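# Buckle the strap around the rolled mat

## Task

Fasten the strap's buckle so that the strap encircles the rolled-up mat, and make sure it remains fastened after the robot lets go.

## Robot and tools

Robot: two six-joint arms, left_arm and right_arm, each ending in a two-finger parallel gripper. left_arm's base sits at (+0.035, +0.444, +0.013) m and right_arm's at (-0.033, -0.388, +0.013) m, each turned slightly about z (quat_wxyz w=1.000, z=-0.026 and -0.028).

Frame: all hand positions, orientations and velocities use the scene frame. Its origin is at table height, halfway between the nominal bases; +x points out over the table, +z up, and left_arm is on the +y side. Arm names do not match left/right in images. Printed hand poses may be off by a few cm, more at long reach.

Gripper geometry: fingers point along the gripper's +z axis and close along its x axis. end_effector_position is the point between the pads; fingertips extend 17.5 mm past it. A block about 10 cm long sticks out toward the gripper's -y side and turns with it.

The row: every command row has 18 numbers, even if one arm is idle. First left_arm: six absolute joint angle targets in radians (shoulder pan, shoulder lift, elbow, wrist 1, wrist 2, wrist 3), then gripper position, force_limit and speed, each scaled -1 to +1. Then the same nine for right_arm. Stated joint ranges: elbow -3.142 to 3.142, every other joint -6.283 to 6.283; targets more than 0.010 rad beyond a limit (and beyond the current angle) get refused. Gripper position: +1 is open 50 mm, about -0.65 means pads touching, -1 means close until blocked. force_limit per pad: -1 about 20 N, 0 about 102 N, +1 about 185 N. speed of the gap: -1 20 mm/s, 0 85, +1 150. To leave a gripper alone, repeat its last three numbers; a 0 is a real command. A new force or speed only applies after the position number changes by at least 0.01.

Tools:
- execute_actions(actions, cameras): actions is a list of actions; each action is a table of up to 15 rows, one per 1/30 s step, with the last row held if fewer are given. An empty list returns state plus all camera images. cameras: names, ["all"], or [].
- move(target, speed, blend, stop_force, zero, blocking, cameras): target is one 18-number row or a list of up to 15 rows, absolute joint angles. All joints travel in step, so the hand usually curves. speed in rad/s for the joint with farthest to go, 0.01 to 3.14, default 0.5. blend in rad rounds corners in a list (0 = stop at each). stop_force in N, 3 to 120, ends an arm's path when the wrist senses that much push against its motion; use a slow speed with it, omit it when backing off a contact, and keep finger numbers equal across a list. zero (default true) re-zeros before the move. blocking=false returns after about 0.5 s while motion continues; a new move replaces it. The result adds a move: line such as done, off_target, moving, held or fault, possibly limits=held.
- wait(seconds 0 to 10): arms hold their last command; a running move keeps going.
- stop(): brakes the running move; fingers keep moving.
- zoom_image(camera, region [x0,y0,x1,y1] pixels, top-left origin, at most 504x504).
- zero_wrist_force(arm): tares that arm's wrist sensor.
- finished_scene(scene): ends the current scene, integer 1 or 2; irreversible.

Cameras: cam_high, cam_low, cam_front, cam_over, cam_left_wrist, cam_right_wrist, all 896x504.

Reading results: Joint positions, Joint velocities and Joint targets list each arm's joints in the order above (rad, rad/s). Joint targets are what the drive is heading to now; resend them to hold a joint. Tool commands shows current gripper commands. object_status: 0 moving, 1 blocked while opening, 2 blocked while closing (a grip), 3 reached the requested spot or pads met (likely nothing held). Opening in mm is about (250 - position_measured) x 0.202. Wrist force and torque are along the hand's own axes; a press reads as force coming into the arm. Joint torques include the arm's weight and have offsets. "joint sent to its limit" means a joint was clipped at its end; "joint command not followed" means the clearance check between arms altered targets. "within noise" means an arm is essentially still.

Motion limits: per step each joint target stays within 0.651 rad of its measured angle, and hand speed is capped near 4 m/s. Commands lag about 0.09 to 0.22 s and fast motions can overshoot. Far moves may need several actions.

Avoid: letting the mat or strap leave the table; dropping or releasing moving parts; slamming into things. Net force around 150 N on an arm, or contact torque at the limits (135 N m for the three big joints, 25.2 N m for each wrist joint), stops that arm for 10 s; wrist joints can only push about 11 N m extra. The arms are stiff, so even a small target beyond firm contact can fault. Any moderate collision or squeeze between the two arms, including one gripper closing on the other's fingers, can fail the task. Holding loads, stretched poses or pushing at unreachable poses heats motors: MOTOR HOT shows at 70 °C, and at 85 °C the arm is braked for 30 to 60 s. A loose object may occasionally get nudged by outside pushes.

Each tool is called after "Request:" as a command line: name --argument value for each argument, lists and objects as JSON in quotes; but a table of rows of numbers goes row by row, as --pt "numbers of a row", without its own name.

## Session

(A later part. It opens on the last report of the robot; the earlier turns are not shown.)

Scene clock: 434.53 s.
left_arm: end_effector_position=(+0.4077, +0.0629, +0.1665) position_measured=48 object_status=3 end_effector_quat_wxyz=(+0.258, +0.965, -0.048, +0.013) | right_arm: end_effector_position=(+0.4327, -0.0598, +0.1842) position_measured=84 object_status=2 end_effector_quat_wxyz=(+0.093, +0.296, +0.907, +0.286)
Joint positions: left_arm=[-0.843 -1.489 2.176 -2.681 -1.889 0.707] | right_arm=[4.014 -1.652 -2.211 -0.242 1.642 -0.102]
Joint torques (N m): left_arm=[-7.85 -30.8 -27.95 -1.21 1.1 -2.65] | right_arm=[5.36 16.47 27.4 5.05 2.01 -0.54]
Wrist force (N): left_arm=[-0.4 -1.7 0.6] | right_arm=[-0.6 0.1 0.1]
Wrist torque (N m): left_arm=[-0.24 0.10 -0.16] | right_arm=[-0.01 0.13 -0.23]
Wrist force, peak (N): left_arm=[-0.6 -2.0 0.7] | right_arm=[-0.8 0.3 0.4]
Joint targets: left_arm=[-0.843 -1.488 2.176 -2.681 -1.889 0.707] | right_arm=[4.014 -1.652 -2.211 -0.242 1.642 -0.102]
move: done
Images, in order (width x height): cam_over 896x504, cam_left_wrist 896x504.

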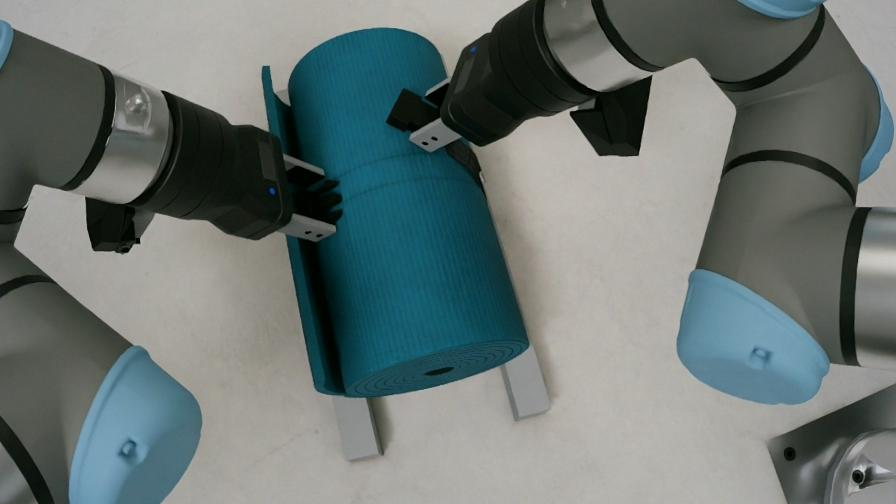

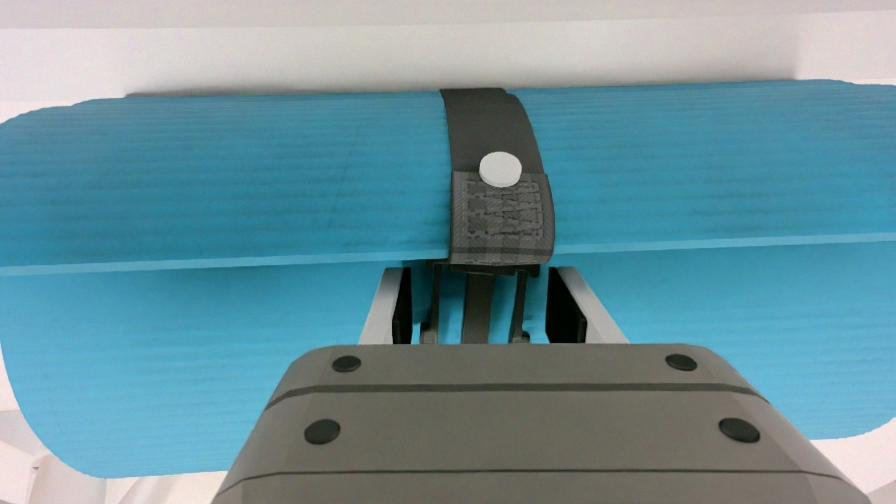

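Request:
move --target '[-0.8326,-1.4847,2.1895,-2.6956,-1.8931,0.7168,0.7,-0.7,-1,4.0143,-1.652,-2.2114,-0.242,1.642,-0.102,-1,-0.7,-1]' --speed 0.05 --stop_force 20 --cameras '["cam_left_wrist","cam_over"]'

Request:
zoom_image --camera "cam_left_wrist" --region '[340, 150, 640, 350]'

Scene clock: 443.93 s.
left_arm: end_effector_position=(+0.4085, +0.0687, +0.1608) position_measured=48 object_status=3 end_effector_quat_wxyz=(+0.258, +0.965, -0.048, +0.013) | right_arm: end_effector_position=(+0.4327, -0.0598, +0.1842) position_measured=84 object_status=2 end_effector_quat_wxyz=(+0.093, +0.296, +0.907, +0.286)
Joint positions: left_arm=[-0.833 -1.485 2.19 -2.696 -1.893 0.717] | right_arm=[4.014 -1.652 -2.211 -0.242 1.642 -0.102]
Joint torques (N m): left_arm=[-6.81 -31.31 -27.63 -0.91 1.11 -2.49] | right_arm=[5.56 15.61 27.46 5.08 2.03 -0.44]
Wrist force (N): left_arm=[-0.6 -1.6 0.8] | right_arm=[-0.6 0.3 0.4]
Wrist torque (N m): left_arm=[-0.23 0.12 -0.17] | right_arm=[0.03 0.14 -0.22]
Wrist force, peak (N): left_arm=[-0.5 -1.9 0.7] | right_arm=[-0.7 0.3 0.5]
Joint targets: left_arm=[-0.833 -1.485 2.189 -2.696 -1.893 0.717] | right_arm=[4.014 -1.652 -2.211 -0.242 1.642 -0.102]
move: done
Images, in order (width x height): cam_over 896x504, cam_left_wrist 896x504.

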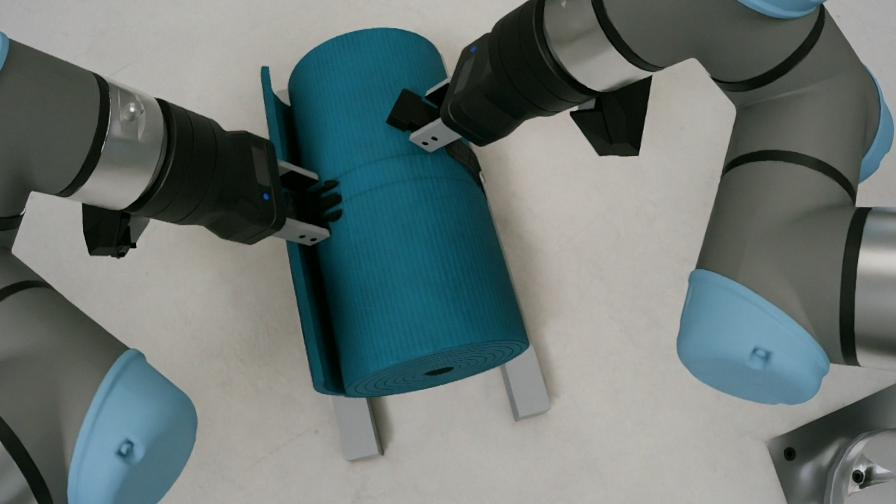

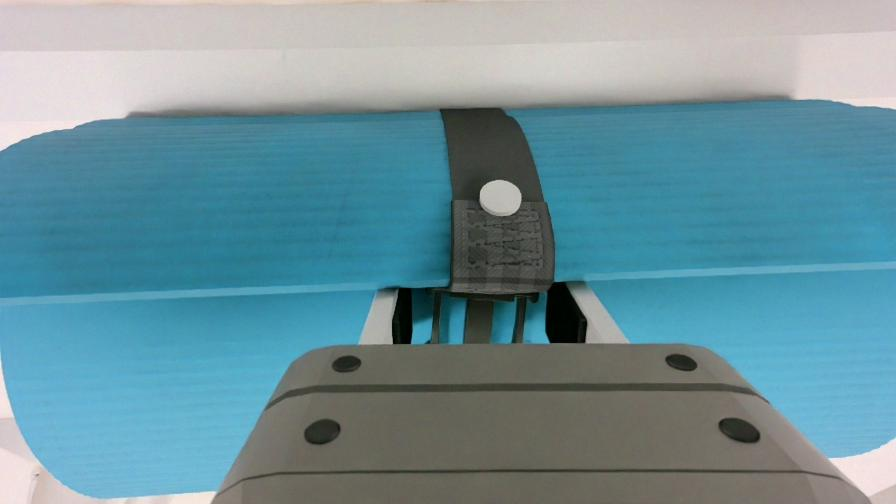

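Scaled by 1.680.

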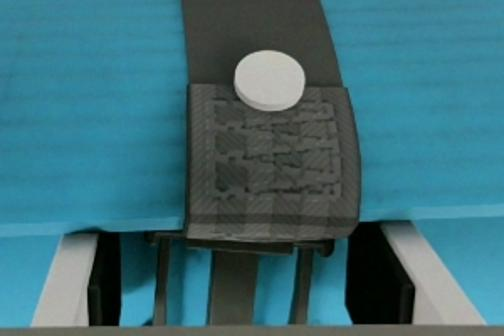

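Request:
move --target '[-0.8209,-1.4855,2.2028,-2.7046,-1.898,0.7284,0.7,-0.7,-1,4.0143,-1.652,-2.2114,-0.242,1.642,-0.102,-1,-0.7,-1]' --speed 0.05 --stop_force 20

Request:
move --target '[-0.8209,-1.4855,2.2028,-2.7046,-1.898,0.7284,-1,-0.7,-1,4.0143,-1.652,-2.2114,-0.242,1.642,-0.102,-1,-0.7,-1]' --cameras '["cam_left_wrist","cam_over"]'

Request:
zoom_image --camera "cam_left_wrist" --region '[340, 150, 640, 350]'

Request:
zoom_image --camera "cam_over" --region '[250, 90, 510, 270]'

Scene clock: 456.83 s.
left_arm: end_effector_position=(+0.4092, +0.0757, +0.1568) position_measured=48 object_status=3 end_effector_quat_wxyz=(+0.259, +0.965, -0.048, +0.013) | right_arm: end_effector_position=(+0.4327, -0.0598, +0.1842) position_measured=84 object_status=2 end_effector_quat_wxyz=(+0.093, +0.296, +0.907, +0.286)
Joint positions: left_arm=[-0.821 -1.486 2.203 -2.705 -1.898 0.728] | right_arm=[4.014 -1.652 -2.211 -0.242 1.642 -0.102]
Joint torques (N m): left_arm=[-7.66 -30.22 -27.77 -1.05 1.42 -2.5] | right_arm=[5.78 14.17 26.86 5.08 2.06 -0.49]
Wrist force (N): left_arm=[-0.6 -0.8 0.4] | right_arm=[-0.6 0.1 0.2]
Wrist torque (N m): left_arm=[-0.20 0.10 -0.19] | right_arm=[0.00 0.15 -0.23]
Wrist force, peak (N): left_arm=[-0.6 -1.8 0.7] | right_arm=[-0.8 0.2 0.3]
Joint targets: left_arm=[-0.821 -1.486 2.203 -2.705 -1.898 0.728] | right_arm=[4.014 -1.652 -2.211 -0.242 1.642 -0.102]
move: done

Scene clock: 457.43 s.
left_arm: end_effector_position=(+0.4092, +0.0757, +0.1568) position_measured=86 object_status=2 end_effector_quat_wxyz=(+0.259, +0.965, -0.048, +0.013) | right_arm: end_effector_position=(+0.4327, -0.0598, +0.1842) position_measured=84 object_status=2 end_effector_quat_wxyz=(+0.093, +0.296, +0.907, +0.286)
Joint positions: left_arm=[-0.821 -1.486 2.203 -2.705 -1.898 0.728] | right_arm=[4.014 -1.652 -2.211 -0.242 1.642 -0.102]
Joint torques (N m): left_arm=[-7.9 -28.44 -26.77 -1.24 1.08 -2.63] | right_arm=[5.27 14.46 27.45 4.98 1.98 -0.42]
Wrist force (N): left_arm=[-0.9 -1.0 0.7] | right_arm=[-0.6 0.1 0.2]
Wrist torque (N m): left_arm=[-0.21 0.13 -0.19] | right_arm=[0.00 0.15 -0.23]
Wrist force, peak (N): left_arm=[-1.0 -1.0 0.9] | right_arm=[-0.7 0.4 0.3]
Joint targets: left_arm=[-0.821 -1.486 2.203 -2.705 -1.898 0.728] | right_arm=[4.014 -1.652 -2.211 -0.242 1.642 -0.102]
move: done
Images, in order (width x height): cam_over 896x504, cam_left_wrist 896x504.

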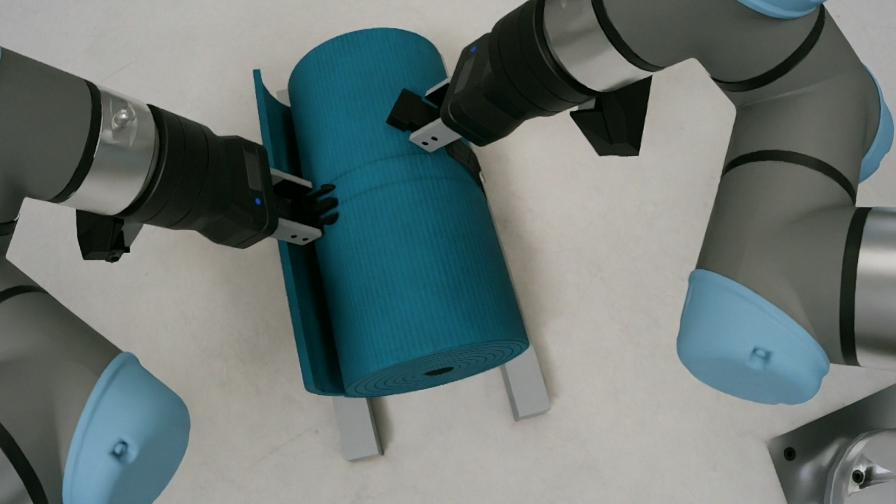

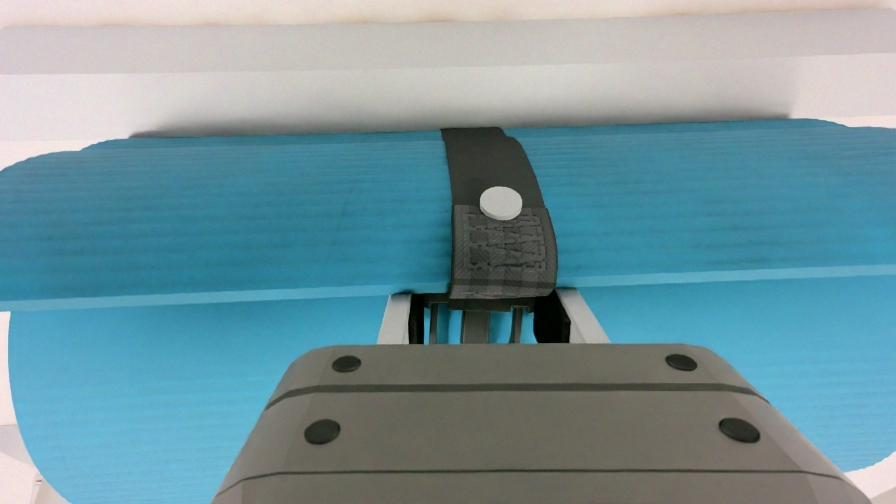

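Scaled by 1.680.

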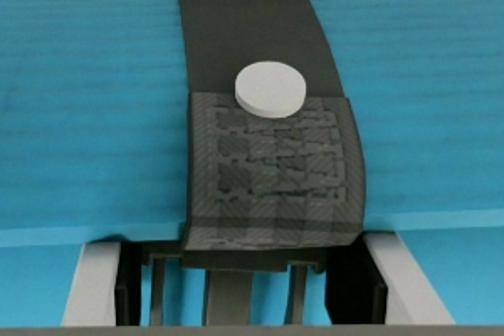

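Scaled by 1.938.

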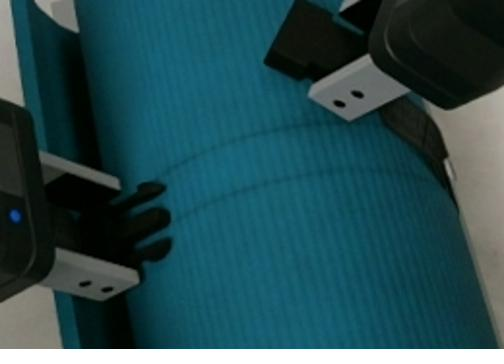

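Request:
move --pt "-0.8209 -1.4855 2.2028 -2.7046 -1.898 0.7284 -1 -0.7 -1 4.0143 -1.652 -2.2114 -0.242 1.642 -0.102 1 -0.7 -1" --pt "-0.8209 -1.4855 2.2028 -2.7046 -1.898 0.7284 -1 -0.7 -1 4.0078 -1.5563 -2.2186 -0.3308 1.6458 -0.1074 1 -0.7 -1" --pt "-0.8209 -1.4855 2.2028 -2.7046 -1.898 0.7284 -1 -0.7 -1 3.9769 -1.6409 -2.4431 0.2727 1.698 -0.1001 1 -0.7 -1" --speed 0.3 --cameras '["cam_right_wrist","cam_front","cam_over"]'

Request:
zoom_image --camera "cam_right_wrist" --region '[340, 120, 640, 350]'

Request:
zoom_image --camera "cam_front" --region '[260, 130, 560, 270]'

Scene clock: 492.33 s.
left_arm: end_effector_position=(+0.4092, +0.0757, +0.1568) position_measured=86 object_status=2 end_effector_quat_wxyz=(+0.259, +0.965, -0.048, +0.013) | right_arm: end_effector_position=(+0.4099, -0.0914, +0.2003) position_measured=3 object_status=3 end_effector_quat_wxyz=(+0.136, +0.279, +0.855, +0.417)
Joint positions: left_arm=[-0.821 -1.485 2.203 -2.705 -1.898 0.728] | right_arm=[3.977 -1.641 -2.443 0.272 1.698 -0.1]
Joint torques (N m): left_arm=[-5.55 -24.36 -24.66 -3.47 -0.22 -2.26] | right_arm=[5.45 28.77 24.49 4.62 -2.16 0.76]
Wrist force (N): left_arm=[-0.6 -0.7 0.6] | right_arm=[-1.0 -0.3 0.5]
Wrist torque (N m): left_arm=[-0.19 0.10 -0.19] | right_arm=[-0.03 0.33 -0.39]
Wrist force, peak (N): left_arm=[-1.0 -1.2 0.7] | right_arm=[-6.6 2.2 -5.7]
Joint targets: left_arm=[-0.821 -1.486 2.203 -2.705 -1.898 0.728] | right_arm=[3.977 -1.641 -2.443 0.273 1.698 -0.100]
move: done
Images, in order (width x height): cam_front 896x504, cam_over 896x504, cam_right_wrist 896x504.

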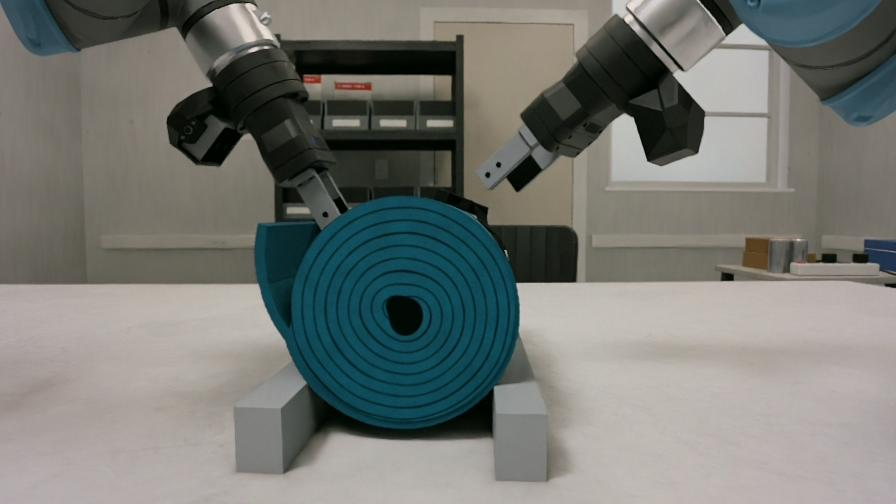

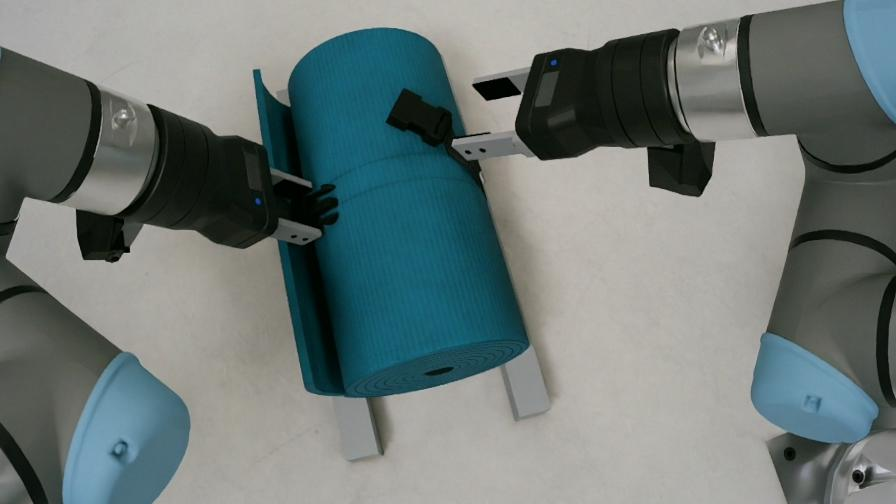

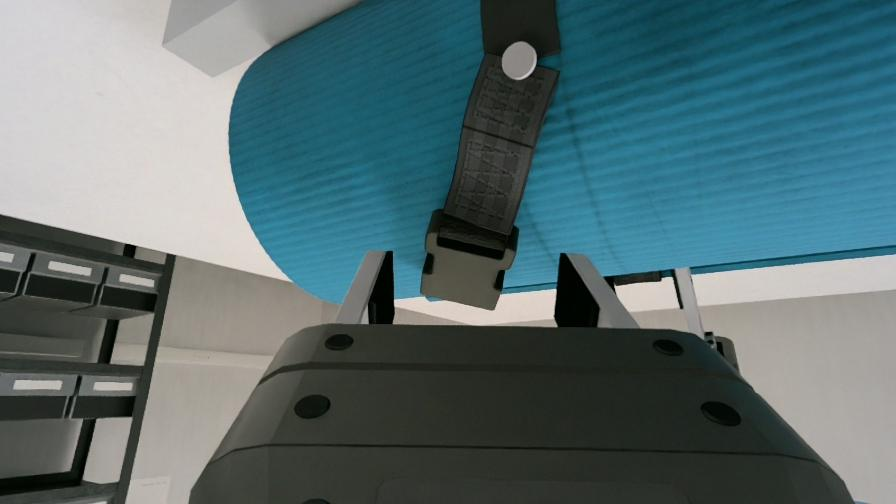

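Scaled by 1.680.

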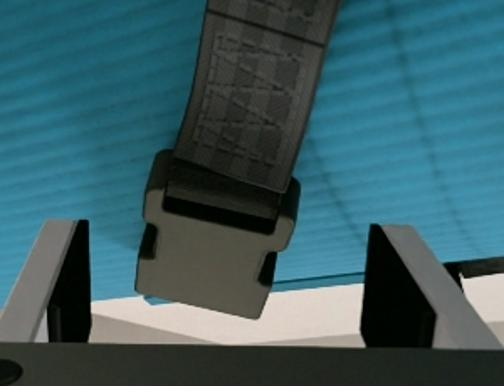

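Scaled by 1.680.

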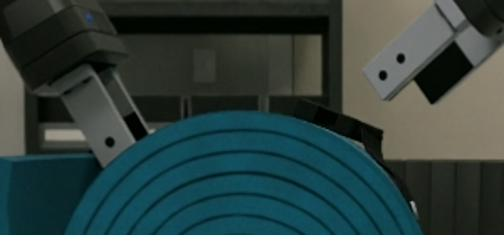

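Request:
move --target '[-0.8209,-1.4855,2.2028,-2.7046,-1.898,0.7284,-1,-0.7,-1,3.9307,-1.7337,-2.3418,0.1782,1.8126,0.0997,1,-0.7,-1]' --speed 0.07 --stop_force 12 --cameras '["cam_right_wrist","cam_front","cam_over"]'

Request:
zoom_image --camera "cam_right_wrist" --region '[340, 120, 640, 350]'

Request:
zoom_image --camera "cam_front" --region '[260, 130, 560, 270]'

Scene clock: 516.07 s.
left_arm: end_effector_position=(+0.4092, +0.0757, +0.1568) position_measured=86 object_status=2 end_effector_quat_wxyz=(+0.259, +0.965, -0.048, +0.013) | right_arm: end_effector_position=(+0.4259, -0.0705, +0.1793) position_measured=3 object_status=3 end_effector_quat_wxyz=(+0.039, +0.369, +0.835, +0.407)
Joint positions: left_arm=[-0.821 -1.485 2.203 -2.705 -1.898 0.728] | right_arm=[3.931 -1.734 -2.342 0.178 1.813 0.1]
Joint torques (N m): left_arm=[-3.21 -25.36 -23.79 -5.11 -1.56 -2.08] | right_arm=[6.02 33.11 6.65 5.14 -2.37 -1.37]
Wrist force (N): left_arm=[-0.9 -0.9 0.6] | right_arm=[-0.8 -0.3 0.1]
Wrist torque (N m): left_arm=[-0.23 0.14 -0.19] | right_arm=[-0.05 0.31 -0.43]
Wrist force, peak (N): left_arm=[-0.9 -1.0 0.8] | right_arm=[-1.2 -0.5 0.7]
Joint targets: left_arm=[-0.821 -1.486 2.203 -2.705 -1.898 0.728] | right_arm=[3.931 -1.734 -2.342 0.178 1.813 0.100]
move: done
Images, in order (width x height): cam_front 896x504, cam_over 896x504, cam_right_wrist 896x504.

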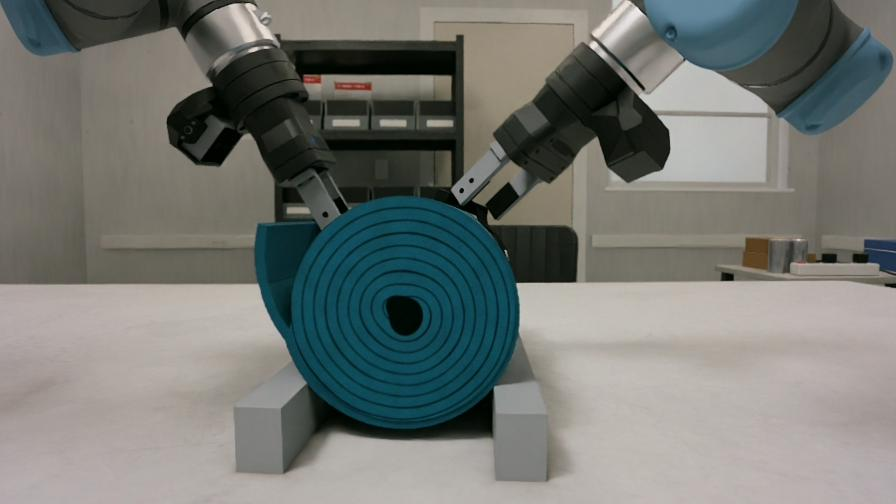

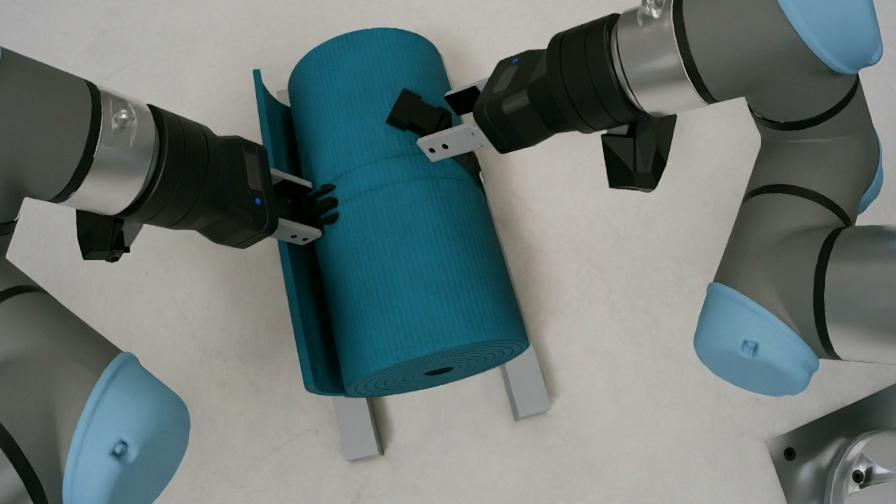

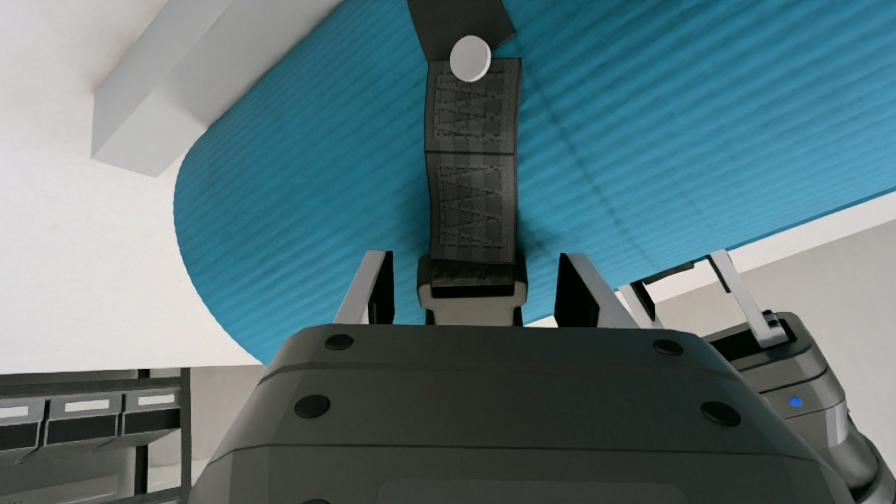

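Scaled by 1.680.

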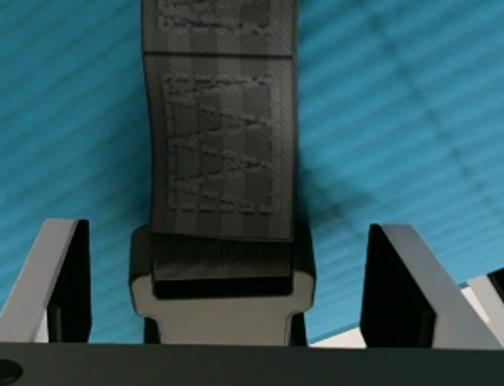

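Scaled by 1.680.

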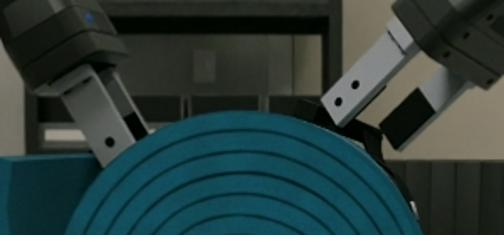

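Request:
move --target '[-0.8209,-1.4855,2.2028,-2.7046,-1.898,0.7284,-1,-0.7,-1,3.9333,-1.746,-2.3377,0.1872,1.8107,0.1018,1,-0.7,-1]' --speed 0.05 --stop_force 12

Request:
move --target '[-0.8209,-1.4855,2.2028,-2.7046,-1.898,0.7284,-1,-0.7,-1,3.9333,-1.746,-2.3377,0.1872,1.8107,0.1018,-1,-0.7,-1]' --cameras '["cam_right_wrist","cam_front","cam_over"]'

Request:
zoom_image --camera "cam_front" --region '[260, 130, 560, 270]'

Scene clock: 528.37 s.
left_arm: end_effector_position=(+0.4092, +0.0757, +0.1568) position_measured=86 object_status=2 end_effector_quat_wxyz=(+0.259, +0.965, -0.048, +0.013) | right_arm: end_effector_position=(+0.4275, -0.0678, +0.1767) position_measured=3 object_status=3 end_effector_quat_wxyz=(+0.039, +0.369, +0.834, +0.407)
Joint positions: left_arm=[-0.821 -1.485 2.203 -2.705 -1.898 0.728] | right_arm=[3.933 -1.746 -2.338 0.187 1.811 0.102]
Joint torques (N m): left_arm=[-2.64 -25.34 -22.61 -5.12 -1.85 -1.87] | right_arm=[-6.53 33.92 8.85 2.56 0.25 -0.53]
Wrist force (N): left_arm=[-0.7 -0.8 0.5] | right_arm=[-1.0 0.0 0.3]
Wrist torque (N m): left_arm=[-0.20 0.10 -0.18] | right_arm=[-0.01 0.33 -0.44]
Wrist force, peak (N): left_arm=[-1.0 -1.0 0.7] | right_arm=[-1.1 -0.5 0.3]
Joint targets: left_arm=[-0.821 -1.486 2.203 -2.705 -1.898 0.728] | right_arm=[3.933 -1.746 -2.338 0.187 1.811 0.102]
move: done

Scene clock: 529.43 s.
left_arm: end_effector_position=(+0.4092, +0.0757, +0.1568) position_measured=86 object_status=2 end_effector_quat_wxyz=(+0.259, +0.965, -0.048, +0.013) | right_arm: end_effector_position=(+0.4274, -0.0678, +0.1766) position_measured=85 object_status=2 end_effector_quat_wxyz=(+0.039, +0.369, +0.834, +0.407)
Joint positions: left_arm=[-0.821 -1.485 2.203 -2.705 -1.898 0.728] | right_arm=[3.933 -1.746 -2.338 0.187 1.811 0.102]
Joint torques (N m): left_arm=[-2.51 -26.44 -22.22 -5.02 -1.84 -1.93] | right_arm=[-6 33.59 7.56 2.63 2.56 -0.56]
Wrist force (N): left_arm=[-0.7 -1.0 0.4] | right_arm=[-0.9 0.0 0.2]
Wrist torque (N m): left_arm=[-0.25 0.10 -0.19] | right_arm=[0.00 0.31 -0.44]
Wrist force, peak (N): left_arm=[-0.8 -1.1 0.5] | right_arm=[-1.1 -0.1 0.4]
Joint targets: left_arm=[-0.821 -1.486 2.203 -2.705 -1.898 0.728] | right_arm=[3.933 -1.746 -2.338 0.187 1.811 0.102]
move: done
Images, in order (width x height): cam_front 896x504, cam_over 896x504, cam_right_wrist 896x504.

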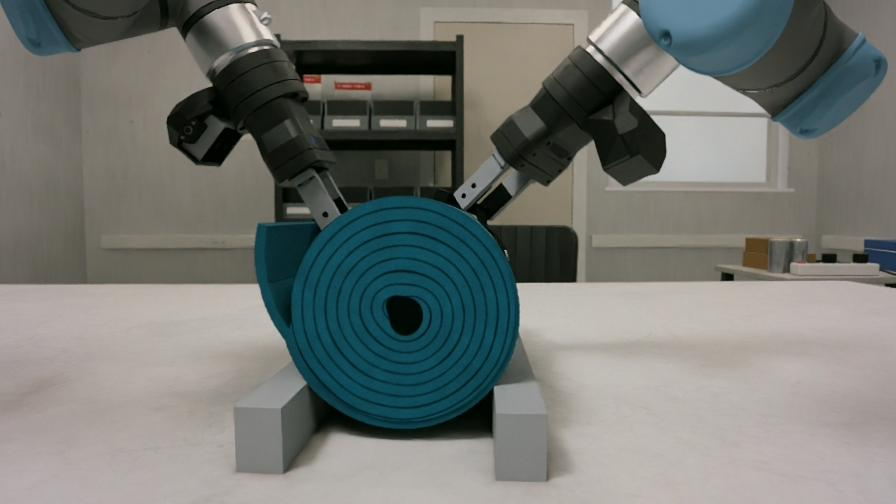

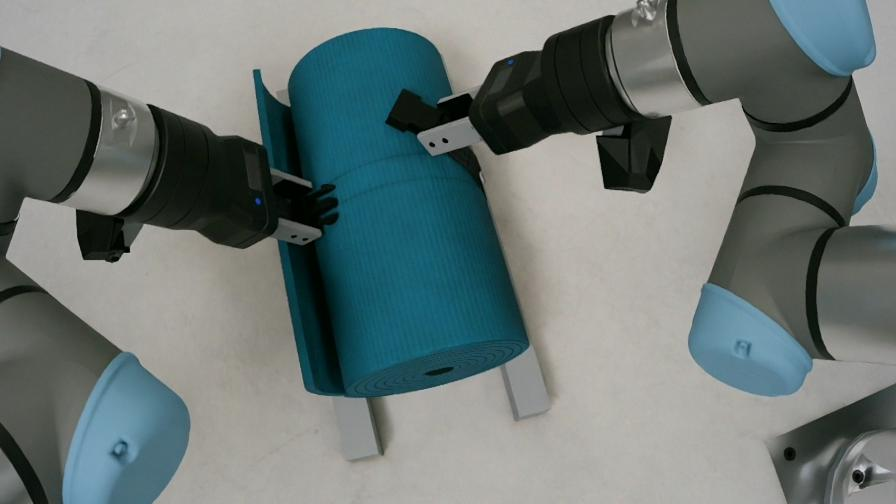

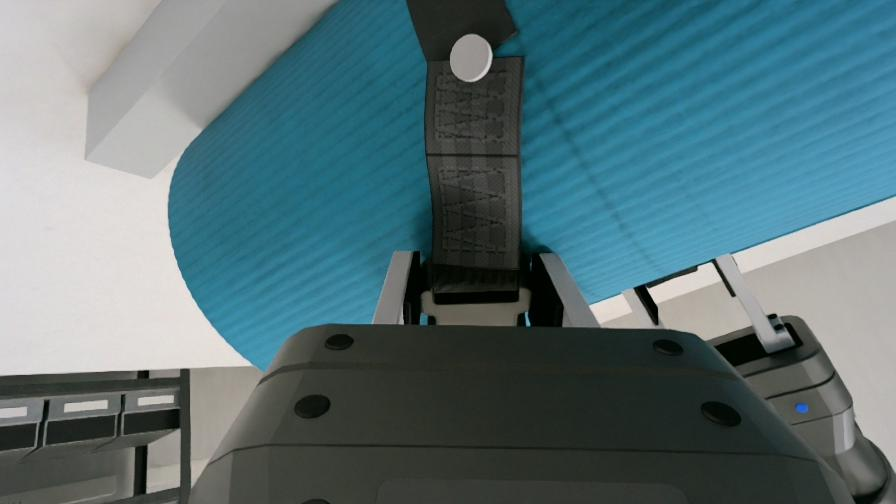

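Scaled by 1.680.

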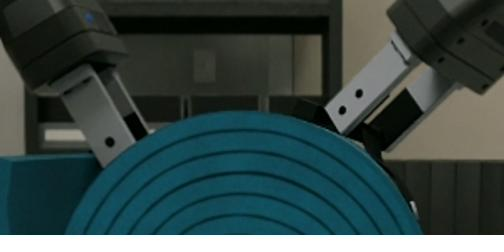

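Request:
move --target '[-0.9762,-1.4622,1.8528,-2.0415,-1.6306,0.6402,-1,-0.7,-1,3.9333,-1.746,-2.3377,0.1872,1.8107,0.1018,-1,-0.7,-1]' --speed 0.1 --stop_force 25 --cameras '["cam_left_wrist","cam_front","cam_over","cam_low"]'

Request:
zoom_image --camera "cam_front" --region '[240, 130, 540, 270]'

Request:
zoom_image --camera "cam_low" --region '[480, 130, 630, 230]'

Request:
zoom_image --camera "cam_over" --region '[250, 90, 510, 270]'

Scene clock: 563.70 s.
left_arm: end_effector_position=(+0.4092, +0.0516, +0.1985) position_measured=86 object_status=2 end_effector_quat_wxyz=(+0.050, +0.998, -0.050, -0.002) | right_arm: end_effector_position=(+0.4274, -0.0678, +0.1766) position_measured=85 object_status=2 end_effector_quat_wxyz=(+0.039, +0.369, +0.834, +0.407)
Joint positions: left_arm=[-0.976 -1.462 1.853 -2.042 -1.631 0.64] | right_arm=[3.933 -1.746 -2.338 0.187 1.811 0.102]
Joint torques (N m): left_arm=[8.98 -31.68 -16.88 -5.68 -1.79 2.21] | right_arm=[-6.14 14.23 7.53 3.86 2.53 -0.44]
Wrist force (N): left_arm=[-0.3 -0.1 0.2] | right_arm=[-1.0 -0.1 0.2]
Wrist torque (N m): left_arm=[0.01 0.03 0.04] | right_arm=[-0.02 0.32 -0.44]
Wrist force, peak (N): left_arm=[-2.0 -25.5 -22.5] | right_arm=[-1.3 1.2 -3.9]
Joint targets: left_arm=[-0.976 -1.462 1.853 -2.042 -1.631 0.640] | right_arm=[3.933 -1.746 -2.338 0.187 1.811 0.102]
move: done
Images, in order (width x height): cam_low 896x504, cam_front 896x504, cam_over 896x504, cam_left_wrist 896x504.

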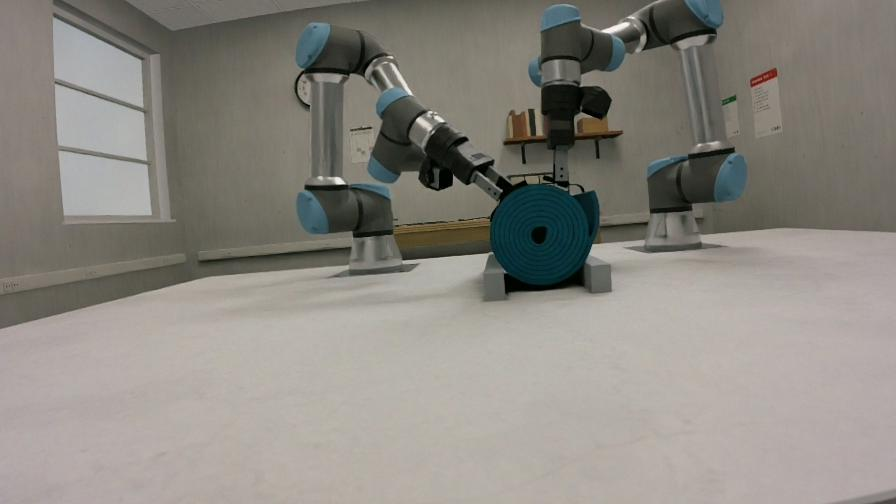

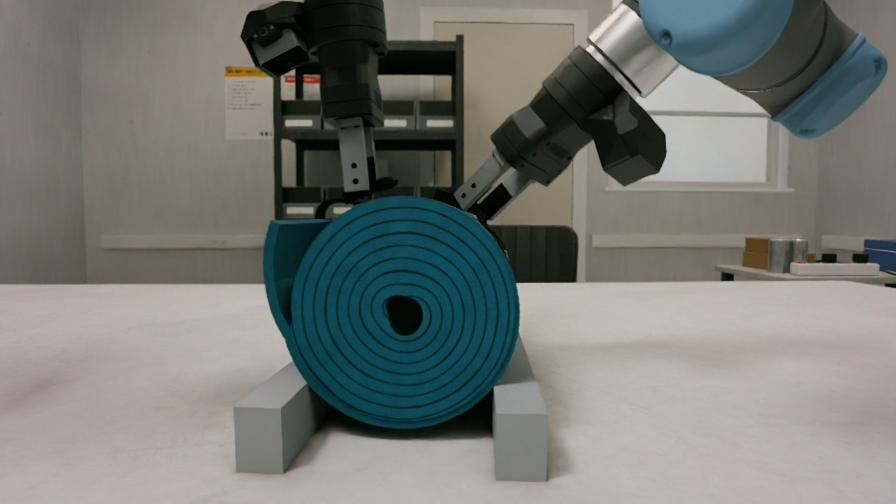

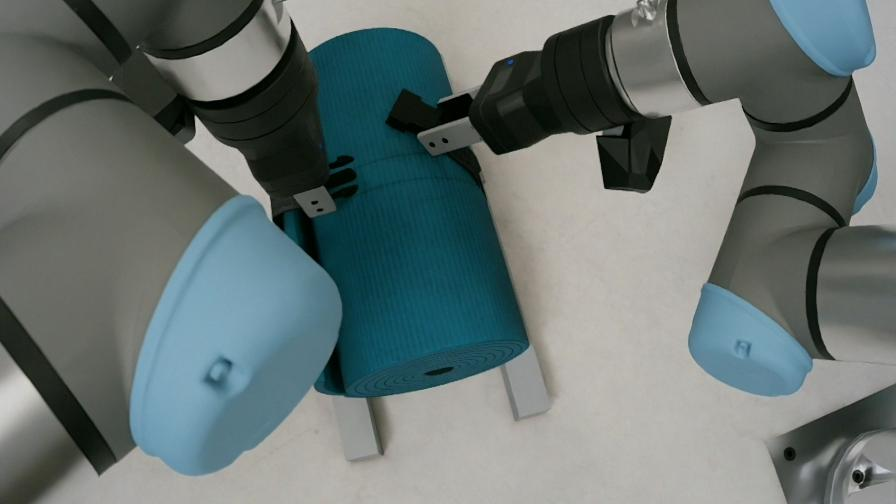

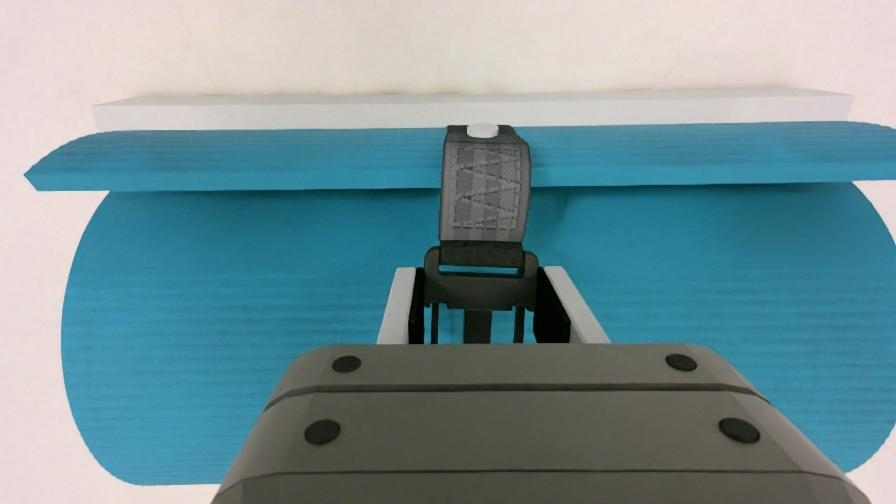

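Scaled by 1.680.

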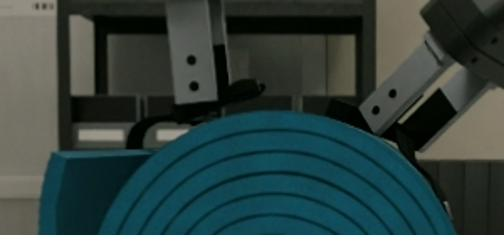

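Scaled by 3.360.

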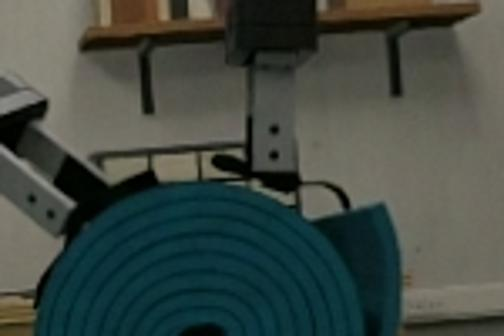

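Scaled by 1.938.

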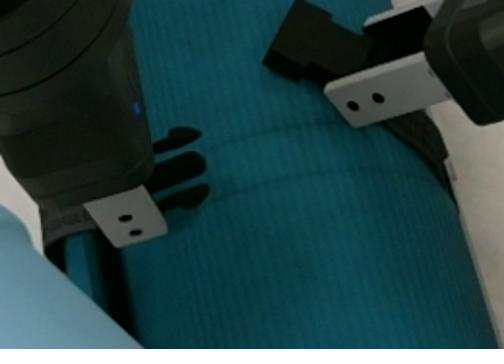

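Request:
move --target '[-1.0255,-1.4764,1.8348,-1.9292,-1.5708,0.5933,-1,-0.7,-1,3.9333,-1.746,-2.3377,0.1872,1.8107,0.1018,-1,-0.7,-1]' --speed 0.08 --stop_force 30 --cameras '["cam_left_wrist","cam_front","cam_low"]'

Request:
zoom_image --camera "cam_front" --region '[240, 130, 540, 270]'

Request:
zoom_image --camera "cam_low" --region '[480, 130, 630, 230]'

Scene clock: 581.93 s.
left_arm: end_effector_position=(+0.3928, +0.0602, +0.2016) position_measured=86 object_status=2 end_effector_quat_wxyz=(+0.000, +0.999, -0.050, +0.000) | right_arm: end_effector_position=(+0.4274, -0.0678, +0.1766) position_measured=85 object_status=2 end_effector_quat_wxyz=(+0.039, +0.369, +0.834, +0.407)
Joint positions: left_arm=[-1.026 -1.476 1.835 -1.929 -1.571 0.593] | right_arm=[3.933 -1.746 -2.338 0.187 1.811 0.102]
Joint torques (N m): left_arm=[9.84 -25.99 -17.75 -5.29 -1.44 2.39] | right_arm=[-5.71 13.73 8.12 4.61 2.58 -0.48]
Motor temperatures (°C): left_arm=[28 34 33 34 37 34] | right_arm=[39 36 26 30 46 40]
Wrist force (N): left_arm=[-0.4 0.2 0.2] | right_arm=[-0.9 0.2 0.2]
Wrist torque (N m): left_arm=[0.06 0.06 0.05] | right_arm=[0.02 0.31 -0.44]
Wrist force, peak (N): left_arm=[-0.6 -0.3 0.4] | right_arm=[-1.1 -0.1 0.5]
Joint targets: left_arm=[-1.025 -1.476 1.835 -1.929 -1.571 0.593] | right_arm=[3.933 -1.746 -2.338 0.187 1.811 0.102]
move: done
Images, in order (width x height): cam_low 896x504, cam_front 896x504, cam_left_wrist 896x504.

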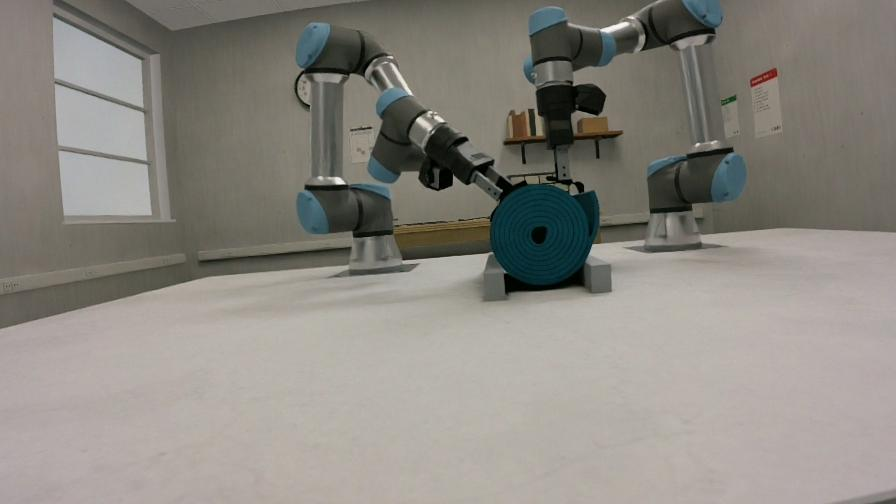

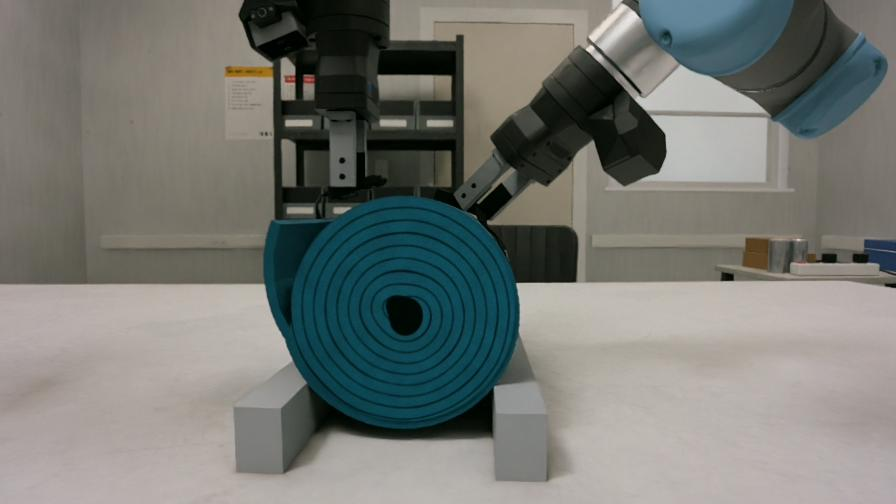

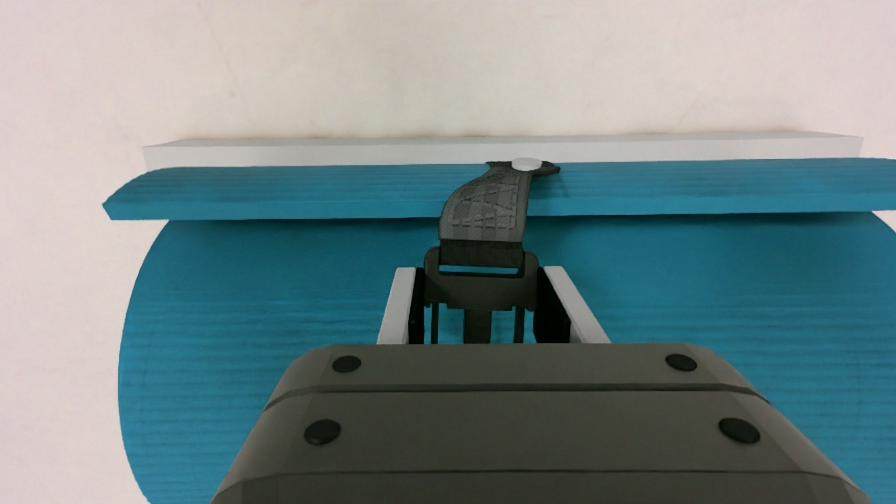

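Scaled by 1.680.

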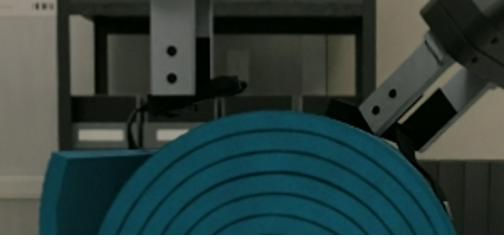

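Scaled by 3.360.

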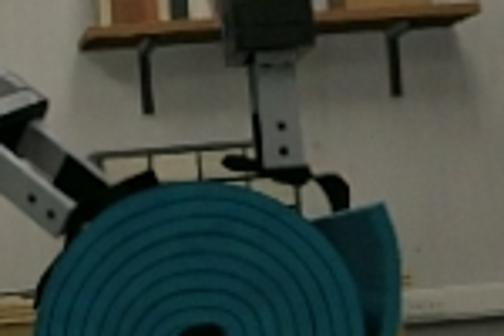

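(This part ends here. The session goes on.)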